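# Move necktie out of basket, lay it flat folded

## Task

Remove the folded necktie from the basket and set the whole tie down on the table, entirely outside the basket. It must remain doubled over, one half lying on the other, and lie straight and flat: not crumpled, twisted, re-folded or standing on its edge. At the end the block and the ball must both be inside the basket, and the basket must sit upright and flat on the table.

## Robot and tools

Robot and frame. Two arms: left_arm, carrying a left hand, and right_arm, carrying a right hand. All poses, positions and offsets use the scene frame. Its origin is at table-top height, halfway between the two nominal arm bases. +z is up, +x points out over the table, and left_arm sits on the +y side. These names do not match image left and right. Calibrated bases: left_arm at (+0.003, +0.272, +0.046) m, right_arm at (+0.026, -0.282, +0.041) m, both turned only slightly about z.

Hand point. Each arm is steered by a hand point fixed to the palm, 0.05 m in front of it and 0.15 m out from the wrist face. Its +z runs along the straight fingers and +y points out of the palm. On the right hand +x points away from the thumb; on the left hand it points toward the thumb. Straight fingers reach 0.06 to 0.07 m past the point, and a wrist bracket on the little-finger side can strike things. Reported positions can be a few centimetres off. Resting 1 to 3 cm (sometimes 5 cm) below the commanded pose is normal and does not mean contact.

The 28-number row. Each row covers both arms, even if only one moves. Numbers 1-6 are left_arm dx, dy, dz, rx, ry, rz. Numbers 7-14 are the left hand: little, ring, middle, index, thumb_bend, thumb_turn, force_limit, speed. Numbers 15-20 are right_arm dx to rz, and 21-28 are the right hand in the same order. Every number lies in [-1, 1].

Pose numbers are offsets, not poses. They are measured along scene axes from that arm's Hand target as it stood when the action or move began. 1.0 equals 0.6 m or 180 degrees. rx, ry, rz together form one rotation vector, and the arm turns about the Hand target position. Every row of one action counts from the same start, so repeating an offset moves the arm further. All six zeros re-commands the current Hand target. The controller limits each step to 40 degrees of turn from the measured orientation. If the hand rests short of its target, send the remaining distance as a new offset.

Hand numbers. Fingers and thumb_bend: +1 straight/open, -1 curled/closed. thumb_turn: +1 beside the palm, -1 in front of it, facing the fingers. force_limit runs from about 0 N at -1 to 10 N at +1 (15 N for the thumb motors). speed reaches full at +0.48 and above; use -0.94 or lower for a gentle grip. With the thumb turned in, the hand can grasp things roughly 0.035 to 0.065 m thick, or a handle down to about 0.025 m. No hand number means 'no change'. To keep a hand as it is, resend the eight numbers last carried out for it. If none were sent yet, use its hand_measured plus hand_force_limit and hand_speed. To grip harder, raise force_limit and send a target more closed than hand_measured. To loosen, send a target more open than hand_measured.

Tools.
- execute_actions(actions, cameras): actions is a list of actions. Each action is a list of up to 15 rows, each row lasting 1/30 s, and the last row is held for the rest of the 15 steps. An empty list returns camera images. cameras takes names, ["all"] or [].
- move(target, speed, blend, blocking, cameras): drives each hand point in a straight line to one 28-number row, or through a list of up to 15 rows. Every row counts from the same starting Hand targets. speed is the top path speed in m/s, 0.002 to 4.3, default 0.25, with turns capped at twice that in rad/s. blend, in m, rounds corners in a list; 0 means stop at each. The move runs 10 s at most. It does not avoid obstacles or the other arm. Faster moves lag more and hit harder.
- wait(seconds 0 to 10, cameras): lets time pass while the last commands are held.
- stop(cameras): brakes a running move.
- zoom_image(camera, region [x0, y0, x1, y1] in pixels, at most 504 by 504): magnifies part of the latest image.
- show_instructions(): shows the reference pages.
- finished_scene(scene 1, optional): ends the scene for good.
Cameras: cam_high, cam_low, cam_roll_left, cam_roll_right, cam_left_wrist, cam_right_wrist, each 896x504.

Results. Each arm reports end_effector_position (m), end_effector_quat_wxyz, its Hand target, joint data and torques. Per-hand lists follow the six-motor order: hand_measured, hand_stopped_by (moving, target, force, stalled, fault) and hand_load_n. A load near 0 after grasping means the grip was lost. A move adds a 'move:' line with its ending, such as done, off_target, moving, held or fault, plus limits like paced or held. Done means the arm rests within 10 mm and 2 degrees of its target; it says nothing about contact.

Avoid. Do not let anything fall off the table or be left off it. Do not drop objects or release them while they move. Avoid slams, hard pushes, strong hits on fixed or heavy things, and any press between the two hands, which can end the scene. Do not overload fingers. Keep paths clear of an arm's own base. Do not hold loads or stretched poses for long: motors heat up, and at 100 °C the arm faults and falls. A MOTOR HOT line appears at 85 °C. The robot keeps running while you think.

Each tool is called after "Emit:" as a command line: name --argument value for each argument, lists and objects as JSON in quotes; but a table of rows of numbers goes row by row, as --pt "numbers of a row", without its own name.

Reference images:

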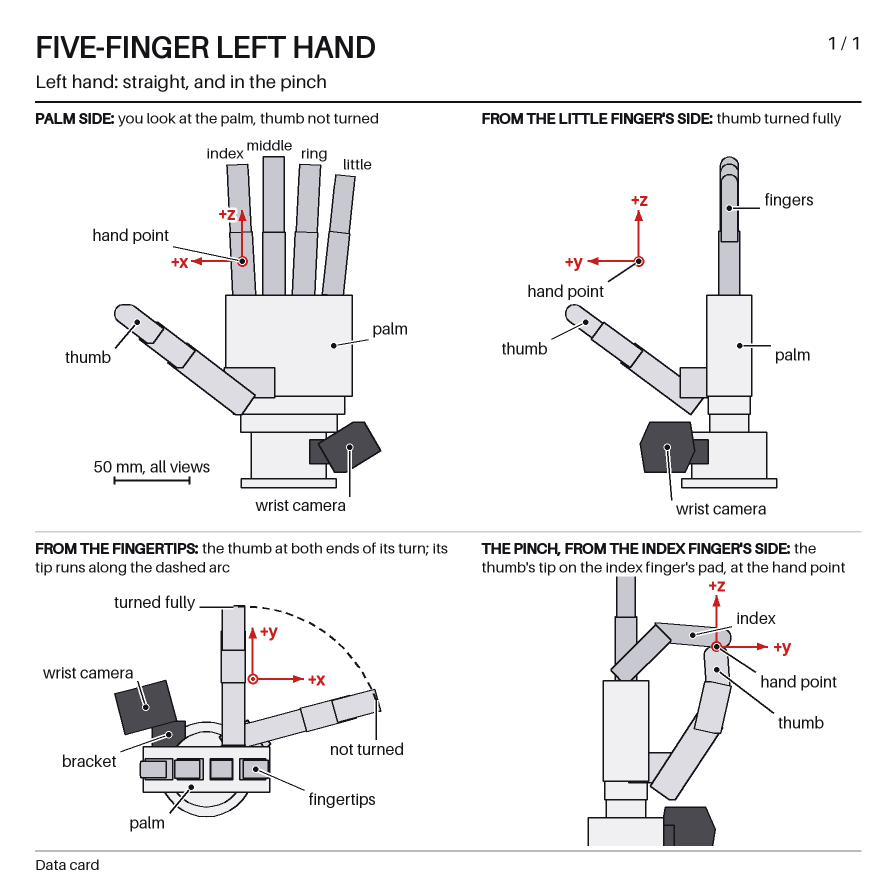

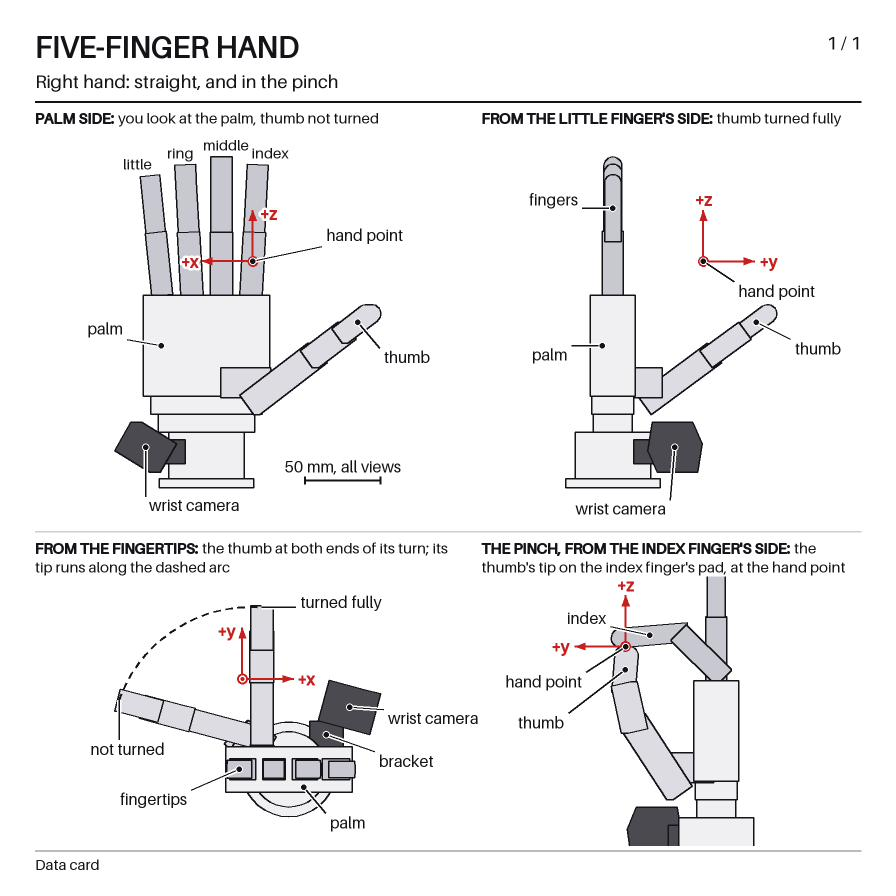

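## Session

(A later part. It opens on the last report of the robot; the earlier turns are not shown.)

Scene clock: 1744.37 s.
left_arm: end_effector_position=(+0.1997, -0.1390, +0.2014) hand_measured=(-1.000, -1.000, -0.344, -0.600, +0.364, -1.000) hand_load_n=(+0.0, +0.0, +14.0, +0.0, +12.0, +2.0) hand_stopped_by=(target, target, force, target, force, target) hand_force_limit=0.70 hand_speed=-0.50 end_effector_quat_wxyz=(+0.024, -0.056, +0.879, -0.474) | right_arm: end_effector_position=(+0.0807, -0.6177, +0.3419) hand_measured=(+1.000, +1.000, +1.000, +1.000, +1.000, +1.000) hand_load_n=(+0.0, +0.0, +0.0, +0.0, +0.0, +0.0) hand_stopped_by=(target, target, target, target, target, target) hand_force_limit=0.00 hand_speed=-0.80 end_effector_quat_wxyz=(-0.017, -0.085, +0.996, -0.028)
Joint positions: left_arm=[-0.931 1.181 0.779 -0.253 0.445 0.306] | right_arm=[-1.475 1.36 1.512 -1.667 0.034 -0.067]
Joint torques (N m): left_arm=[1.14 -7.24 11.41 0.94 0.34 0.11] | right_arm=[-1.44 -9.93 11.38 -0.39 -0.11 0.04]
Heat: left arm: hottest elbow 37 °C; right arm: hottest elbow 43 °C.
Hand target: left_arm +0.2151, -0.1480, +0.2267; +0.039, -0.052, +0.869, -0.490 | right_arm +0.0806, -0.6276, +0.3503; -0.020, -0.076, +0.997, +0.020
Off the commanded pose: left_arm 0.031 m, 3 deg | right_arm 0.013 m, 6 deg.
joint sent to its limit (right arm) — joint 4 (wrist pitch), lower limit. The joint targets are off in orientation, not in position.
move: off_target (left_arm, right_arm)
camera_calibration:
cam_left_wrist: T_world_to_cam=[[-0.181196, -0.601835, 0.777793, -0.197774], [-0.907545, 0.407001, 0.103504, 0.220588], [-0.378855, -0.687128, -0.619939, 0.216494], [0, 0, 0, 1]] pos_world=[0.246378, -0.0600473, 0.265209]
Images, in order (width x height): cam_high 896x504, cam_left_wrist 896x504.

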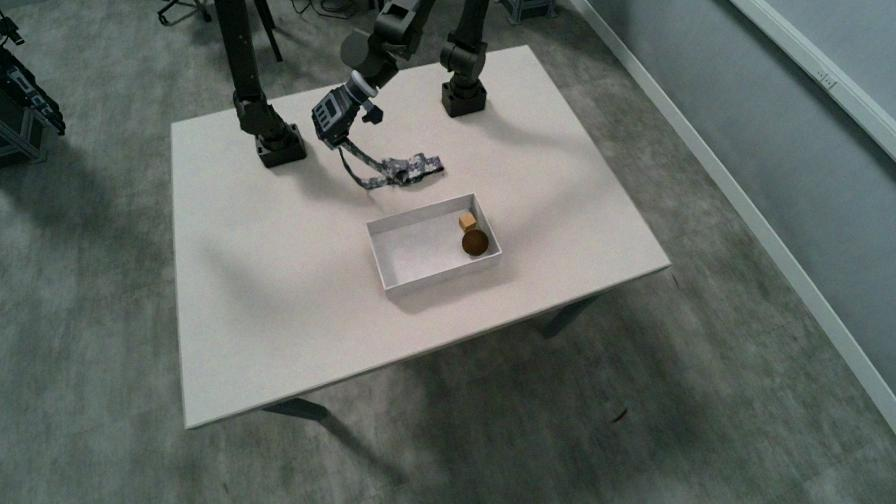

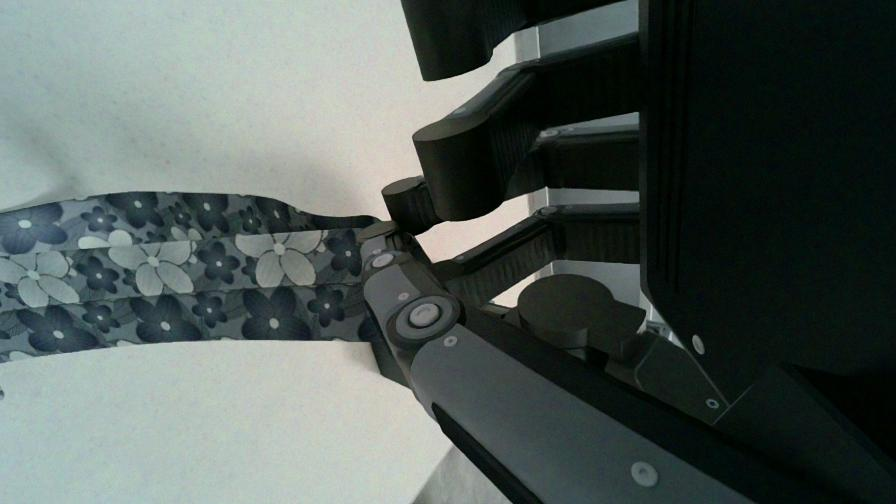

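Emit:
move --pt "0.0 -0.04 -0.2 0 0 0.0 -1 -1 -0.5 -0.6 0.15 -1 0.7 -0.5 0 0 0 0 0 0 1 1 1 1 1 1 0 -0.8" --pt "0.0 -0.08 -0.35 0 0 0.0 -1 -1 -0.5 -0.6 0.15 -1 0.7 -0.5 0 0 0 0 0 0 1 1 1 1 1 1 0 -0.8" --pt "0.0 -0.08 -0.35 0 0 0.0 -1 -1 0.1 0.1 0.9 -1 0 -0.2 0 0 0 0 0 0 1 1 1 1 1 1 0 -0.8" --pt "0.0 -0.04 -0.15 0 0 0.0 -1 -1 0.3 0.3 0.9 -1 0 -0.2 0 0 0 0 0 0 1 1 1 1 1 1 0 -0.8" --speed 0.15 --blend '[0.02,0,0,0]' --cameras '["cam_left_wrist","cam_high"]'

Emit:
zoom_image --camera "cam_high" --region '[280, 120, 500, 240]'

Scene clock: 1762.13 s.
left_arm: end_effector_position=(+0.1985, -0.1609, +0.1155) hand_measured=(-1.000, -1.000, +0.300, +0.300, +0.898, -1.000) hand_load_n=(+0.0, +0.0, +0.0, +0.0, +0.0, +0.0) hand_stopped_by=(target, target, target, target, target, target) hand_force_limit=0.00 hand_speed=-0.20 end_effector_quat_wxyz=(+0.025, -0.055, +0.878, -0.475) | right_arm: end_effector_position=(+0.0807, -0.6177, +0.3419) hand_measured=(+1.000, +1.000, +1.000, +1.000, +1.000, +1.000) hand_load_n=(+0.0, +0.0, +0.0, +0.0, +0.0, +0.0) hand_stopped_by=(target, target, target, target, target, target) hand_force_limit=0.00 hand_speed=-0.80 end_effector_quat_wxyz=(-0.017, -0.085, +0.996, -0.028)
Joint positions: left_arm=[-0.97 1.376 0.679 0.054 0.413 0.282] | right_arm=[-1.475 1.36 1.512 -1.667 0.034 -0.067]
Joint torques (N m): left_arm=[0.91 -8.76 9.87 0.95 0.3 0.13] | right_arm=[-1.44 -10.64 11.21 -0.21 -0.07 0.04]
Heat: left arm: hottest elbow 37 °C; right arm: hottest elbow 43 °C.
Hand target: left_arm +0.2150, -0.1720, +0.1367; +0.039, -0.052, +0.869, -0.490 | right_arm +0.0806, -0.6276, +0.3503; -0.020, -0.076, +0.997, +0.020
Off the commanded pose: left_arm 0.029 m, 3 deg | right_arm 0.013 m, 6 deg.
joint sent to its limit (right arm) — joint 4 (wrist pitch), lower limit. The joint targets are off in orientation, not in position.
move: off_target (left_arm, right_arm); target 3's new numbers were sent with left_arm's hand 0.014 m and 1 deg from that target; target 4's new numbers were sent with left_arm's hand 0.029 m and 3 deg from that target
camera_calibration:
cam_left_wrist: T_world_to_cam=[[-0.183732, -0.600163, 0.77849, -0.143686], [-0.907671, 0.407593, 0.100006, 0.237884], [-0.377328, -0.688239, -0.619638, 0.147251], [0, 0, 0, 1]] pos_world=[0.245083, -0.081851, 0.17931]
Images, in order (width x height): cam_high 896x504, cam_left_wrist 896x504.

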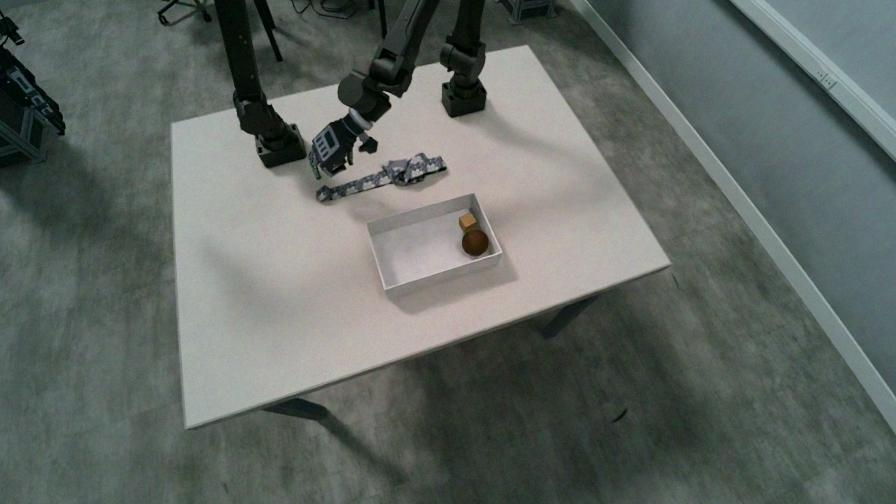

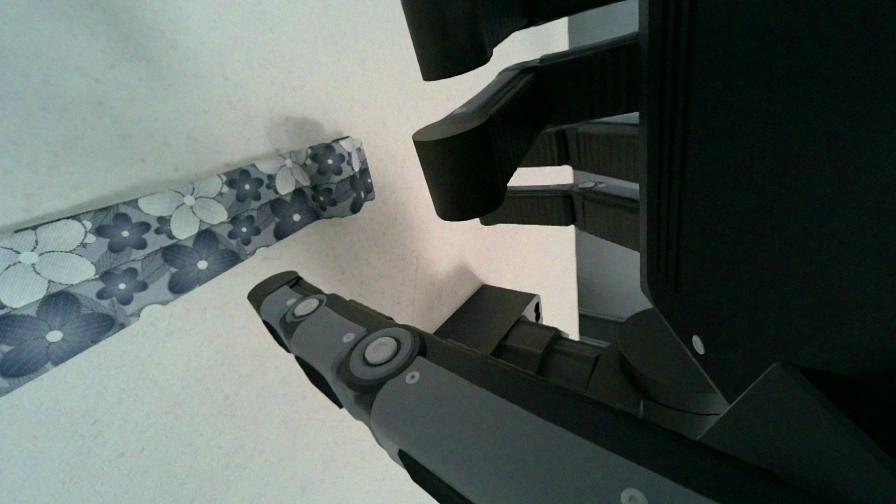

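Scaled by 2.291 from the camera's 896x504 image, which has a finer 1280x720 frame.

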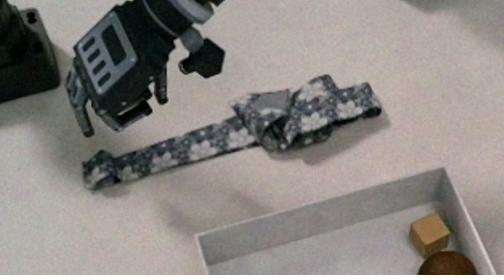

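Emit:
execute_actions --actions '[]' --cameras '["cam_high","cam_left_wrist","cam_low"]'

Scene clock: 1783.03 s.
left_arm: end_effector_position=(+0.1985, -0.1609, +0.1155) hand_measured=(-1.000, -1.000, +0.300, +0.300, +0.898, -1.000) hand_load_n=(+0.0, +0.0, -0.5, +0.0, +0.0, +0.0) hand_stopped_by=(target, target, target, target, target, target) hand_force_limit=0.00 hand_speed=-0.20 end_effector_quat_wxyz=(+0.025, -0.055, +0.878, -0.475) | right_arm: end_effector_position=(+0.0807, -0.6177, +0.3419) hand_measured=(+1.000, +1.000, +1.000, +1.000, +1.000, +1.000) hand_load_n=(+0.0, +0.0, +0.0, +0.0, +0.0, +0.0) hand_stopped_by=(target, target, target, target, target, target) hand_force_limit=0.00 hand_speed=-0.80 end_effector_quat_wxyz=(-0.017, -0.085, +0.996, -0.028)
Joint positions: left_arm=[-0.97 1.376 0.679 0.054 0.413 0.282] | right_arm=[-1.475 1.36 1.512 -1.667 0.034 -0.067]
Joint velocities: within noise
Joint torques (N m): left_arm=[0.91 -8.82 9.78 0.88 0.3 0.11] | right_arm=[-0.32 -11.28 11.23 -0.32 -0.03 0.03]
Motor temperatures (°C): left_arm=[20 26 36 21 24 22] | right_arm=[25 26 43 24 22 21]
Heat: left arm: hottest elbow 36 °C; right arm: hottest elbow 43 °C.
Hand target: left_arm +0.2150, -0.1720, +0.1367; +0.039, -0.052, +0.869, -0.490 | right_arm +0.0806, -0.6276, +0.3503; -0.020, -0.076, +0.997, +0.020
Off the commanded pose: left_arm 0.029 m, 3 deg | right_arm 0.013 m, 6 deg.
camera_calibration:
cam_left_wrist: T_world_to_cam=[[-0.183732, -0.600163, 0.77849, -0.143686], [-0.907671, 0.407593, 0.100006, 0.237884], [-0.377328, -0.688239, -0.619638, 0.147251], [0, 0, 0, 1]] pos_world=[0.245083, -0.081851, 0.17931]
Images, in order (width x height): cam_high 896x504, cam_low 896x504, cam_left_wrist 896x504.

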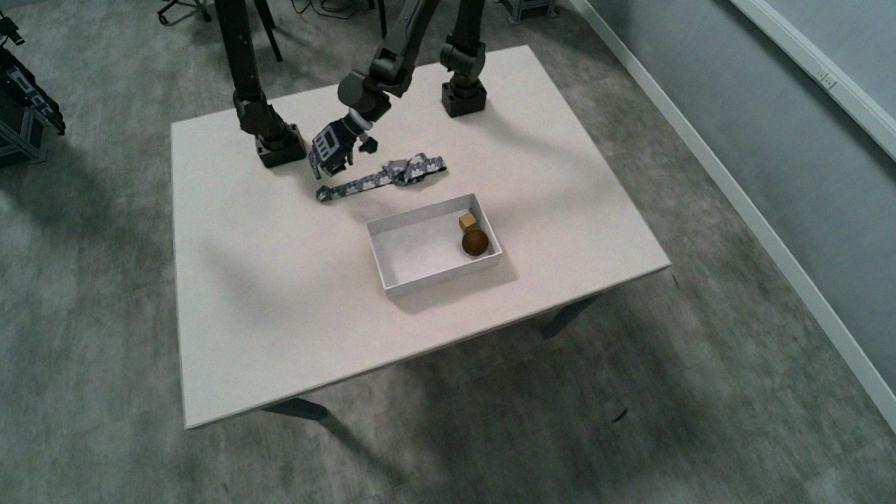

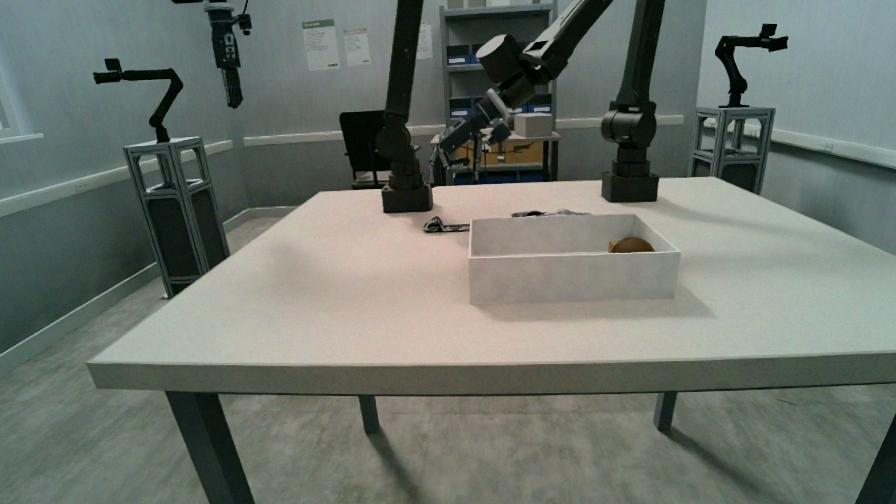

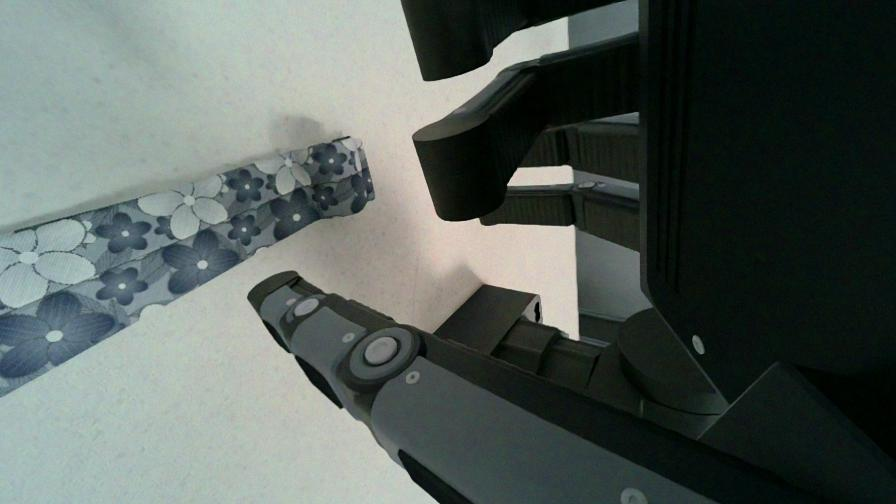

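Emit:
zoom_image --camera "cam_high" --region '[290, 120, 490, 220]'

Emit:
zoom_image --camera "cam_left_wrist" --region '[200, 80, 450, 280]'

Scaled by 2.520 from the camera's 896x504 image, which has a finer 1280x720 frame.

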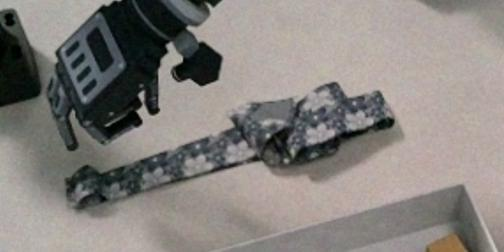

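Scaled by 2.016 from the camera's 896x504 image, which has a finer 1280x720 frame.

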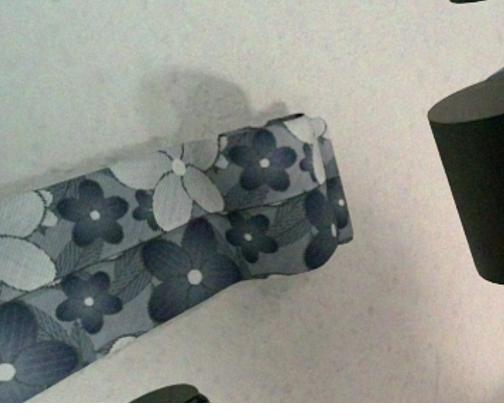

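Emit:
move --target '[-0.033,-0.053,-0.128,0,0,0,-1,-1,0.3,0.3,0.75,-1,0,-0.2,0,0,0,0,0,0,1,1,1,1,1,1,0,-0.8]' --speed 0.12 --cameras '["cam_left_wrist"]'

Scene clock: 1806.73 s.
left_arm: end_effector_position=(+0.2002, -0.1989, +0.0639) hand_measured=(-1.000, -1.000, +0.300, +0.300, +0.750, -1.000) hand_load_n=(+0.0, +0.0, -0.5, +0.0, +0.0, +0.0) hand_stopped_by=(target, target, target, target, target, target) hand_force_limit=0.00 hand_speed=-0.20 end_effector_quat_wxyz=(+0.043, -0.054, +0.870, -0.489) | right_arm: end_effector_position=(+0.0807, -0.6177, +0.3419) hand_measured=(+1.000, +1.000, +1.000, +1.000, +1.000, +1.000) hand_load_n=(+0.0, +0.0, +0.0, +0.0, +0.0, +0.0) hand_stopped_by=(target, target, target, target, target, target) hand_force_limit=0.00 hand_speed=-0.80 end_effector_quat_wxyz=(-0.017, -0.085, +0.996, -0.028)
Joint positions: left_arm=[-1.031 1.573 0.679 0.311 0.345 0.245] | right_arm=[-1.475 1.36 1.512 -1.667 0.034 -0.067]
Joint torques (N m): left_arm=[-1.08 -9.11 6.04 1.91 0.1 -0.05] | right_arm=[-0.97 -11.16 11.36 -0.39 -0.11 0.01]
Heat: left arm: hottest elbow 36 °C; right arm: hottest elbow 43 °C.
Hand target: left_arm +0.1954, -0.2038, +0.0600; +0.039, -0.052, +0.869, -0.490 | right_arm +0.0806, -0.6276, +0.3503; -0.020, -0.076, +0.997, +0.020
Off the commanded pose: left_arm 0.008 m, 1 deg | right_arm 0.013 m, 6 deg.
joint sent to its limit (right arm) — joint 4 (wrist pitch), lower limit. The joint targets are off in orientation, not in position.
move: off_target (right_arm)
camera_calibration:
cam_left_wrist: T_world_to_cam=[[-0.202438, -0.578533, 0.790138, -0.118688], [-0.916361, 0.396483, 0.0555247, 0.262452], [-0.345399, -0.712812, -0.610409, 0.0778698], [0, 0, 0, 1]] pos_world=[0.24337, -0.117217, 0.12674]
Images, in order (width x height): cam_left_wrist 896x504.

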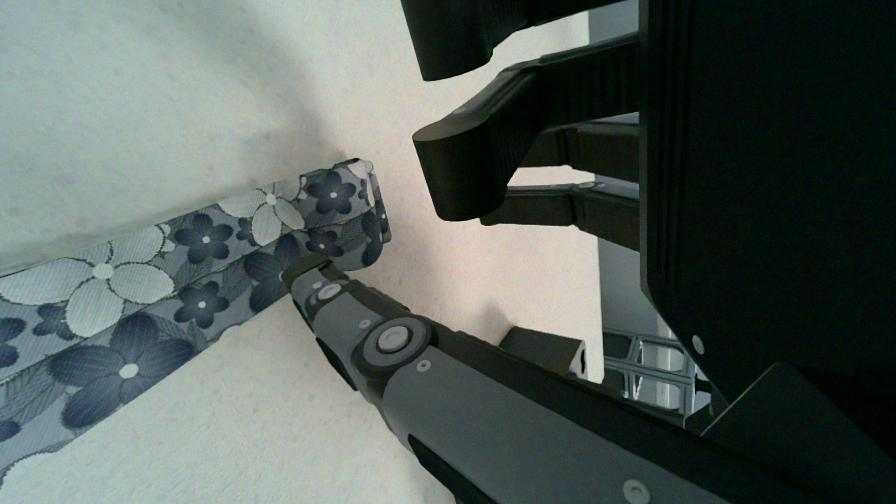

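Emit:
move --target '[0,0.01,-0.085,0,0,0,-1,-1,0.3,0.3,0.75,-1,0,-0.2,0,0,0,0,0,0,1,1,1,1,1,1,0,-0.8]' --speed 0.08 --cameras '["cam_left_wrist"]'

Scene clock: 1814.73 s.
left_arm: end_effector_position=(+0.2005, -0.2021, +0.0256) hand_measured=(-1.000, -1.000, +0.300, +0.300, +0.750, -1.000) hand_load_n=(+0.0, +0.0, +0.0, +0.0, +1.5, +0.5) hand_stopped_by=(target, target, target, target, target, target) hand_force_limit=0.00 hand_speed=-0.20 end_effector_quat_wxyz=(+0.046, -0.050, +0.863, -0.500) | right_arm: end_effector_position=(+0.0807, -0.6177, +0.3419) hand_measured=(+1.000, +1.000, +1.000, +1.000, +1.000, +1.000) hand_load_n=(+0.0, +0.0, +0.0, +0.0, +0.0, +0.0) hand_stopped_by=(target, target, target, target, target, target) hand_force_limit=0.00 hand_speed=-0.80 end_effector_quat_wxyz=(-0.017, -0.085, +0.996, -0.028)
Joint positions: left_arm=[-1.031 1.694 0.65 0.488 0.35 0.243] | right_arm=[-1.475 1.36 1.512 -1.667 0.034 -0.067]
Joint torques (N m): left_arm=[-0.56 -8.23 4.44 1.72 0.13 0.04] | right_arm=[-1.44 -10.58 11.07 -0.31 -0.04 0.03]
Heat: left arm: hottest elbow 36 °C; right arm: hottest elbow 43 °C.
Hand target: left_arm +0.1952, -0.1979, +0.0089; +0.039, -0.052, +0.869, -0.490 | right_arm +0.0806, -0.6276, +0.3503; -0.020, -0.076, +0.997, +0.020
Off the commanded pose: left_arm 0.018 m, 2 deg | right_arm 0.013 m, 6 deg.
joint sent to its limit (right arm) — joint 4 (wrist pitch), lower limit. The joint targets are off in orientation, not in position.
move: off_target (left_arm, right_arm)
camera_calibration:
cam_left_wrist: T_world_to_cam=[[-0.212257, -0.557626, 0.802496, -0.0842573], [-0.915264, 0.401181, 0.0366828, 0.26726], [-0.342401, -0.72671, -0.595528, 0.0486334], [0, 0, 0, 1]] pos_world=[0.243382, -0.118861, 0.0867748]
Images, in order (width x height): cam_left_wrist 896x504.

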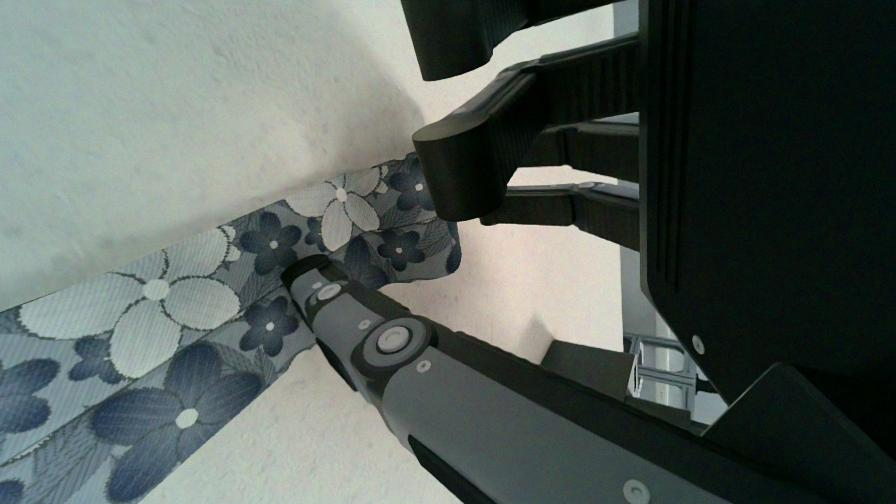

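Emit:
move --pt "0 -0.01 0.03 0 0 0 -1 -1 0.3 0.3 0.75 -1 0 -0.2 0 0 0 0 0 0 1 1 1 1 1 1 0 -0.8" --pt "0 -0.03 0.02 0 0 0 -1 -1 0.3 0.3 0.75 -1 0 -0.2 0 0 0 0 0 0 1 1 1 1 1 1 0 -0.8" --pt "0 -0.03 0.00 0 0 0 -1 -1 0.0 0.0 0.7 -1 0 -0.2 0 0 0 0 0 0 1 1 1 1 1 1 0 -0.8" --speed 0.08 --cameras '["cam_left_wrist"]'

Scene clock: 1826.70 s.
left_arm: end_effector_position=(+0.2003, -0.2079, +0.0238) hand_measured=(-1.000, -1.000, +0.000, +0.000, +0.700, -1.000) hand_load_n=(+0.0, +0.0, +0.0, +0.0, +1.5, -0.5) hand_stopped_by=(target, target, target, target, target, target) hand_force_limit=0.00 hand_speed=-0.20 end_effector_quat_wxyz=(+0.046, -0.057, +0.864, -0.498) | right_arm: end_effector_position=(+0.0807, -0.6177, +0.3419) hand_measured=(+1.000, +1.000, +1.000, +1.000, +1.000, +1.000) hand_load_n=(+0.0, +0.0, +0.0, +0.0, +0.0, +0.0) hand_stopped_by=(target, target, target, target, target, target) hand_force_limit=0.00 hand_speed=-0.80 end_effector_quat_wxyz=(-0.017, -0.085, +0.996, -0.028)
Joint positions: left_arm=[-1.042 1.706 0.664 0.486 0.332 0.227] | right_arm=[-1.475 1.36 1.512 -1.667 0.034 -0.067]
Joint torques (N m): left_arm=[-1.44 -7.77 6.61 1.44 0.07 0.06] | right_arm=[-0.85 -10.29 11.25 -0.31 -0.07 0.01]
Heat: left arm: hottest elbow 35 °C; right arm: hottest elbow 43 °C.
Hand target: left_arm +0.1951, -0.2158, +0.0089; +0.039, -0.052, +0.869, -0.490 | right_arm +0.0806, -0.6276, +0.3503; -0.020, -0.076, +0.997, +0.020
Off the commanded pose: left_arm 0.018 m, 1 deg | right_arm 0.013 m, 6 deg.
joint sent to its limit (right arm) — joint 4 (wrist pitch), lower limit. The joint targets are off in orientation, not in position.
move: off_target (left_arm, right_arm); target 3's new numbers were sent with left_arm's hand 0.019 m and 1 deg from that target
camera_calibration:
cam_left_wrist: T_world_to_cam=[[-0.200557, -0.563268, 0.801565, -0.0896611], [-0.919912, 0.389686, 0.0436683, 0.267855], [-0.336956, -0.728611, -0.596311, 0.0417549], [0, 0, 0, 1]] pos_world=[0.24249, -0.12446, 0.0850713]
Images, in order (width x height): cam_left_wrist 896x504.

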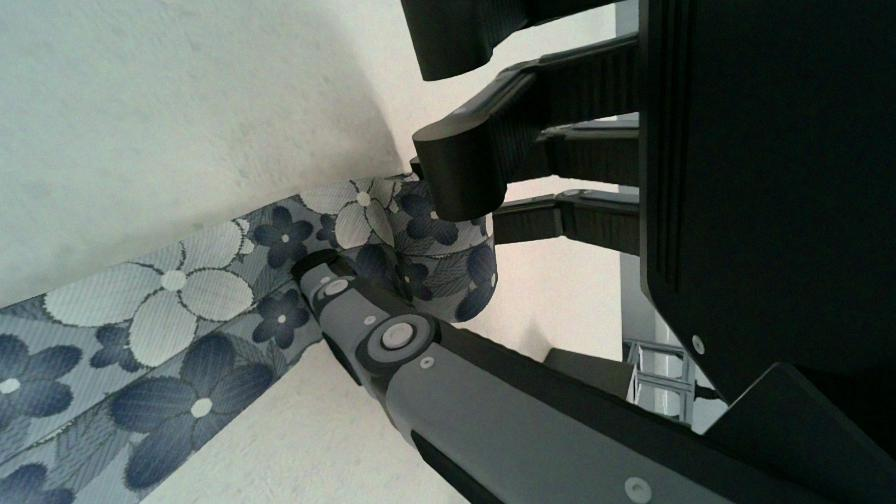

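Emit:
move --pt "0 0 -0.01 0 0 0 -1 -1 -0.2 -0.2 0.5 -1 0 -0.3 0 0 0 0 0 0 1 1 1 1 1 1 0 -0.8" --pt "0 0 -0.02 0 0 0 -1 -1 -0.45 -0.45 0.2 -1 0 -0.3 0 0 0 0 0 0 1 1 1 1 1 1 0 -0.8" --speed 0.08 --cameras '["cam_left_wrist"]'

Scene clock: 1838.90 s.
left_arm: end_effector_position=(+0.2016, -0.2114, +0.0193) hand_measured=(-1.000, -1.000, -0.316, -0.320, +0.450, -1.000) hand_load_n=(+0.0, +0.0, +14.0, +5.0, +19.5, +2.5) hand_stopped_by=(target, target, force, force, force, target) hand_force_limit=0.00 hand_speed=-0.30 end_effector_quat_wxyz=(+0.047, -0.056, +0.860, -0.505) | right_arm: end_effector_position=(+0.0807, -0.6177, +0.3419) hand_measured=(+1.000, +1.000, +1.000, +1.000, +1.000, +1.000) hand_load_n=(+0.0, +0.0, +0.0, +0.0, +0.0, +0.0) hand_stopped_by=(target, target, target, target, target, target) hand_force_limit=0.00 hand_speed=-0.80 end_effector_quat_wxyz=(-0.017, -0.085, +0.996, -0.028)
Joint positions: left_arm=[-1.042 1.731 0.664 0.527 0.335 0.223] | right_arm=[-1.475 1.36 1.512 -1.667 0.034 -0.067]
Joint torques (N m): left_arm=[-1.49 -7.24 6.26 1.37 -0.05 0.1] | right_arm=[-1.03 -10.29 11.15 -0.16 -0.06 0.04]
Heat: left arm: hottest elbow 35 °C; right arm: hottest elbow 43 °C.
Hand target: left_arm +0.1951, -0.2158, -0.0031; +0.039, -0.052, +0.869, -0.490 | right_arm +0.0806, -0.6276, +0.3503; -0.020, -0.076, +0.997, +0.020
Off the commanded pose: left_arm 0.024 m, 2 deg | right_arm 0.013 m, 6 deg.
joint sent to its limit (right arm) — joint 4 (wrist pitch), lower limit. The joint targets are off in orientation, not in position.
move: off_target (left_arm, right_arm); target 2's new numbers were sent with left_arm's hand 0.024 m and 2 deg from that target
camera_calibration:
cam_left_wrist: T_world_to_cam=[[-0.204135, -0.550626, 0.809407, -0.0845942], [-0.919925, 0.39064, 0.0337375, 0.271055], [-0.334763, -0.737707, -0.586278, 0.0343996], [0, 0, 0, 1]] pos_world=[0.243597, -0.127088, 0.0794941]
Images, in order (width x height): cam_left_wrist 896x504.

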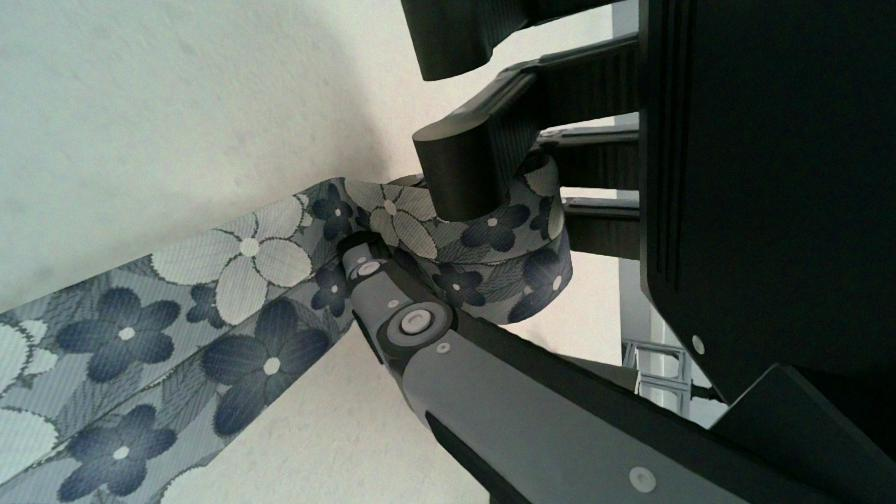

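Emit:
move --target '[0,0.02,0.2,0,0,0,-1,-1,-0.45,-0.45,0.2,-1,0,-0.3,0,0,0,0,0,0,1,1,1,1,1,1,0,-0.8]' --speed 0.12 --cameras '["cam_left_wrist","cam_high","cam_low"]'

Scene clock: 1846.50 s.
left_arm: end_effector_position=(+0.1869, -0.1881, +0.0963) hand_measured=(-1.000, -1.000, -0.316, -0.322, +0.450, -1.000) hand_load_n=(+0.0, +0.0, +13.0, +1.5, +19.0, +3.0) hand_stopped_by=(target, target, force, force, force, target) hand_force_limit=0.00 hand_speed=-0.30 end_effector_quat_wxyz=(+0.031, -0.062, +0.878, -0.474) | right_arm: end_effector_position=(+0.0807, -0.6177, +0.3419) hand_measured=(+1.000, +1.000, +1.000, +1.000, +1.000, +1.000) hand_load_n=(+0.0, +0.0, +0.0, +0.0, +0.0, +0.0) hand_stopped_by=(target, target, target, target, target, target) hand_force_limit=0.00 hand_speed=-0.80 end_effector_quat_wxyz=(-0.017, -0.085, +0.996, -0.028)
Joint positions: left_arm=[-1.042 1.457 0.693 0.143 0.34 0.229] | right_arm=[-1.475 1.36 1.512 -1.667 0.034 -0.067]
Joint torques (N m): left_arm=[-0.21 -9.99 9.44 1.07 0.29 0.12] | right_arm=[-0.67 -11.11 10.96 -0.03 -0.11 0.02]
Heat: left arm: hottest elbow 35 °C; right arm: hottest elbow 43 °C.
Hand target: left_arm +0.1951, -0.2037, +0.1168; +0.039, -0.052, +0.869, -0.490 | right_arm +0.0806, -0.6276, +0.3503; -0.020, -0.076, +0.997, +0.020
Off the commanded pose: left_arm 0.027 m, 3 deg | right_arm 0.013 m, 6 deg.
joint sent to its limit (right arm) — joint 4 (wrist pitch), lower limit. The joint targets are off in orientation, not in position.
move: off_target (left_arm, right_arm)
camera_calibration:
cam_left_wrist: T_world_to_cam=[[-0.176326, -0.604291, 0.777008, -0.149224], [-0.914745, 0.392122, 0.0973769, 0.239011], [-0.363526, -0.693594, -0.621913, 0.10891], [0, 0, 0, 1]] pos_world=[0.231914, -0.108357, 0.160406]
Images, in order (width x height): cam_high 896x504, cam_low 896x504, cam_left_wrist 896x504.

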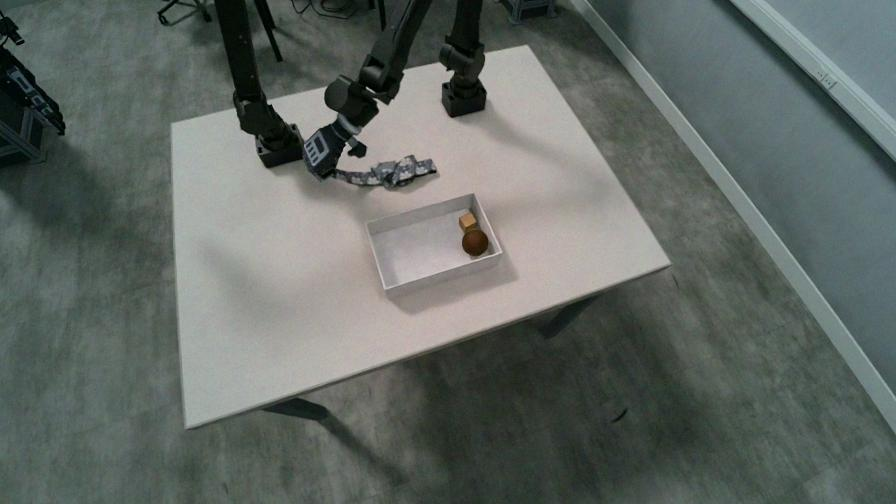

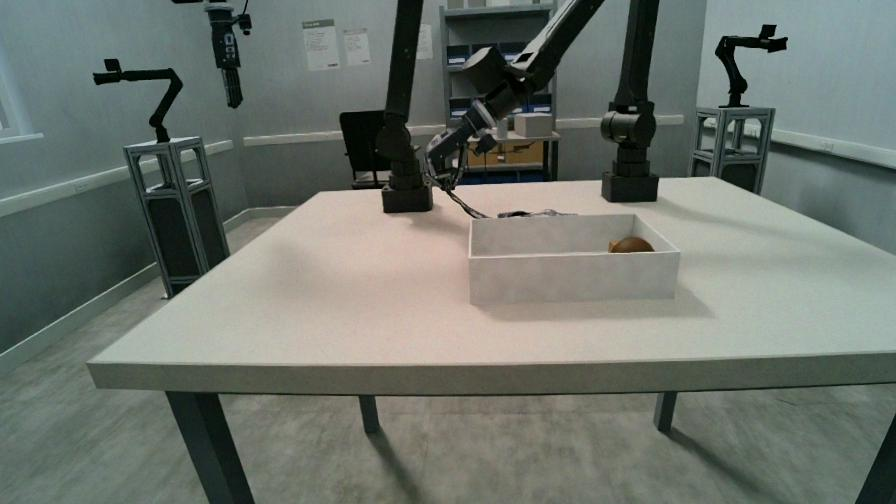

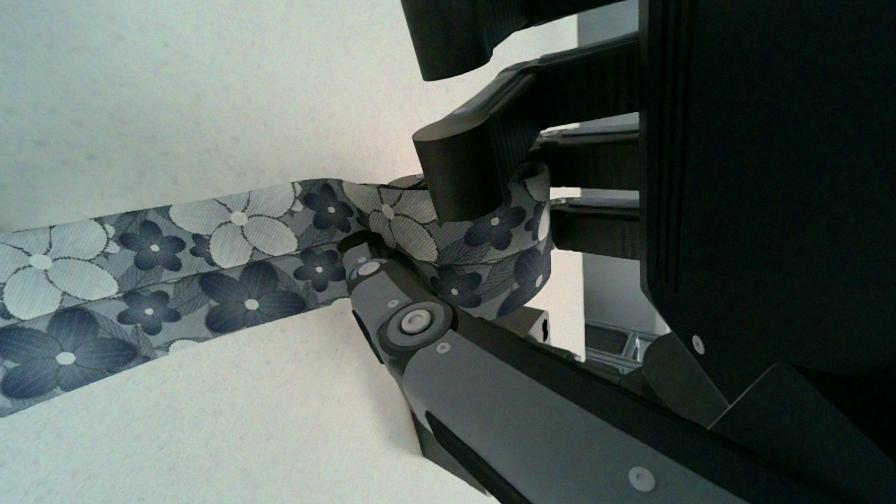

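Emit:
zoom_image --camera "cam_low" --region '[400, 120, 600, 230]'

Emit:
zoom_image --camera "cam_left_wrist" --region '[280, 120, 600, 340]'

Scaled by 2.520 from the camera's 896x504 image, which has a finer 1280x720 frame.

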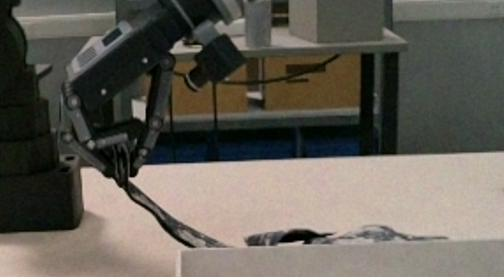

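Scaled by 1.575 from the camera's 896x504 image, which has a finer 1280x720 frame.

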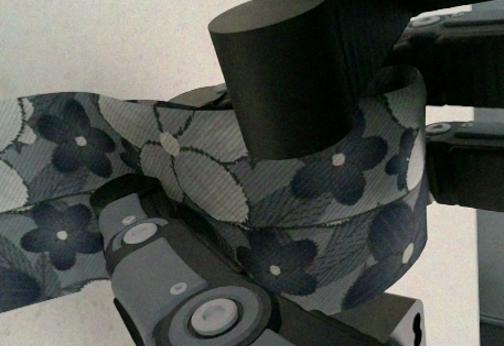

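Emit:
move --pt "0.02 0.12 0.3 0 0 0 -1 -1 -0.45 -0.45 0.2 -1 0 -0.3 0 0 0 0 0 0 1 1 1 1 1 1 0 -0.8" --pt "0.03 0.35 0.6 0 0 0 -1 -1 -0.45 -0.45 0.2 -1 0 -0.3 0 0 0 0 0 0 1 1 1 1 1 1 0 -0.8" --speed 0.15 --blend 0.03 --cameras '["cam_left_wrist","cam_high","cam_low","cam_roll_right"]'

Scene clock: 1864.87 s.
left_arm: end_effector_position=(+0.2054, +0.0056, +0.4570) hand_measured=(-1.000, -1.000, -0.316, -0.322, +0.450, -1.000) hand_load_n=(+0.0, +0.0, +13.0, +1.5, +19.5, +3.5) hand_stopped_by=(target, target, force, force, force, target) hand_force_limit=0.00 hand_speed=-0.30 end_effector_quat_wxyz=(+0.023, -0.057, +0.874, -0.482) | right_arm: end_effector_position=(+0.0807, -0.6177, +0.3419) hand_measured=(+1.000, +1.000, +1.000, +1.000, +1.000, +1.000) hand_load_n=(+0.0, +0.0, +0.0, +0.0, +0.0, +0.0) hand_stopped_by=(target, target, target, target, target, target) hand_force_limit=0.00 hand_speed=-0.80 end_effector_quat_wxyz=(-0.017, -0.085, +0.996, -0.028)
Joint positions: left_arm=[-0.552 0.932 1.318 -1.195 0.738 0.596] | right_arm=[-1.475 1.36 1.512 -1.667 0.034 -0.067]
Joint torques (N m): left_arm=[1.14 -2.26 11.37 0.79 0.56 0.13] | right_arm=[-1.26 -10.64 11.18 -0.13 -0.07 0.02]
Heat: left arm: hottest elbow 37 °C; right arm: hottest elbow 43 °C.
Hand target: left_arm +0.2132, +0.0063, +0.4768; +0.039, -0.052, +0.869, -0.490 | right_arm +0.0806, -0.6276, +0.3503; -0.020, -0.076, +0.997, +0.020
Off the commanded pose: left_arm 0.021 m, 2 deg | right_arm 0.013 m, 6 deg.
joint sent to its limit (right arm) — joint 4 (wrist pitch), lower limit. The joint targets are off in orientation, not in position.
move: off_target (left_arm, right_arm)
camera_calibration:
cam_left_wrist: T_world_to_cam=[[-0.179008, -0.587666, 0.789053, -0.31421], [-0.907791, 0.407858, 0.0978167, 0.143121], [-0.379305, -0.698785, -0.606488, 0.470591], [0, 0, 0, 1]] pos_world=[0.252175, 0.0858177, 0.519337]
Images, in order (width x height): cam_high 896x504, cam_low 896x504, cam_roll_right 896x504, cam_left_wrist 896x504.

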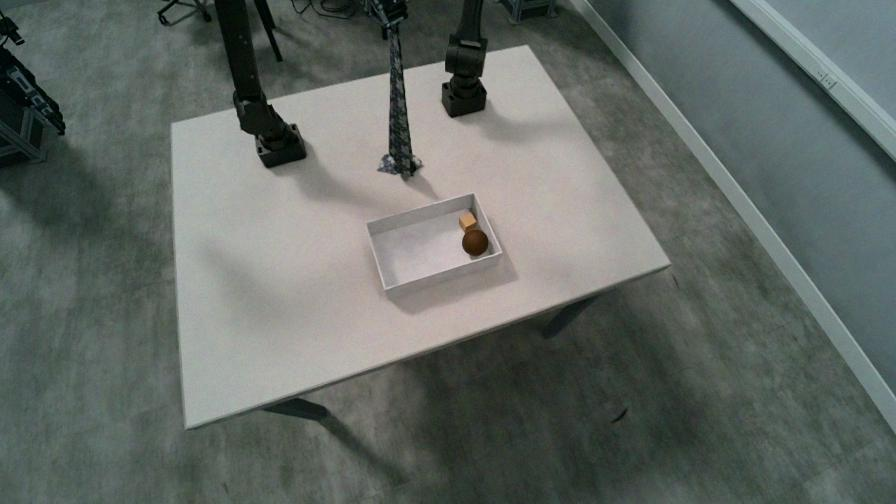

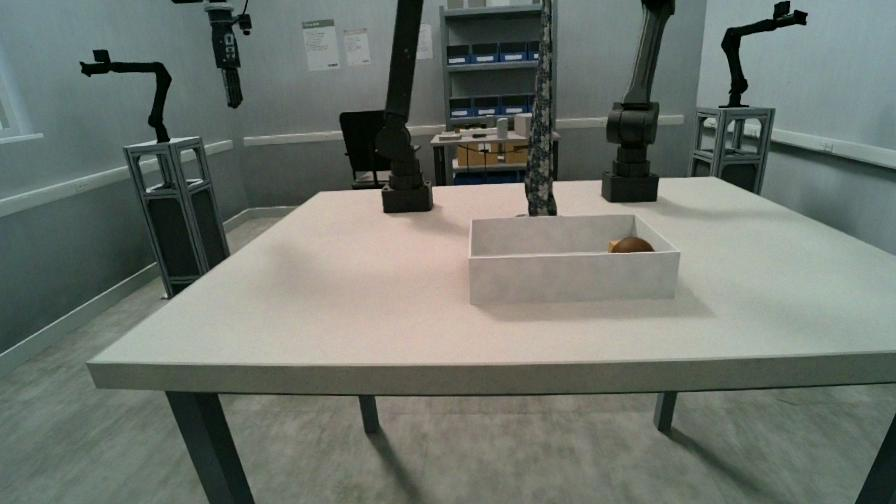

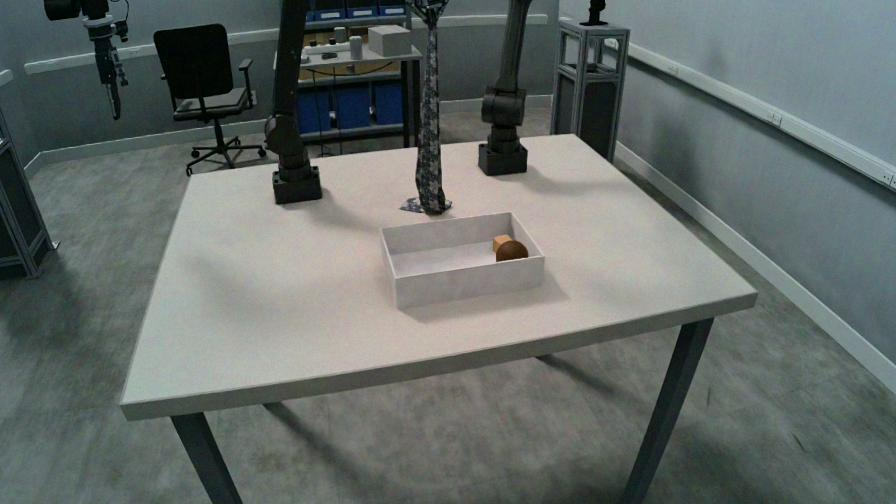

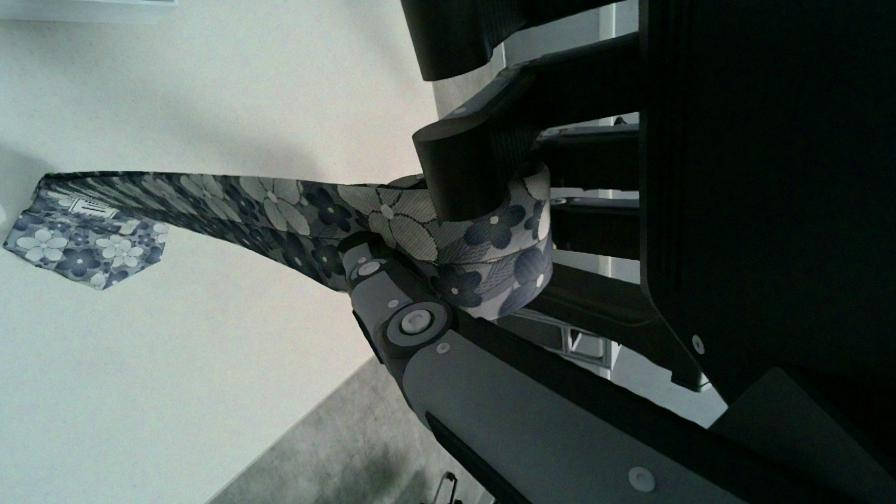

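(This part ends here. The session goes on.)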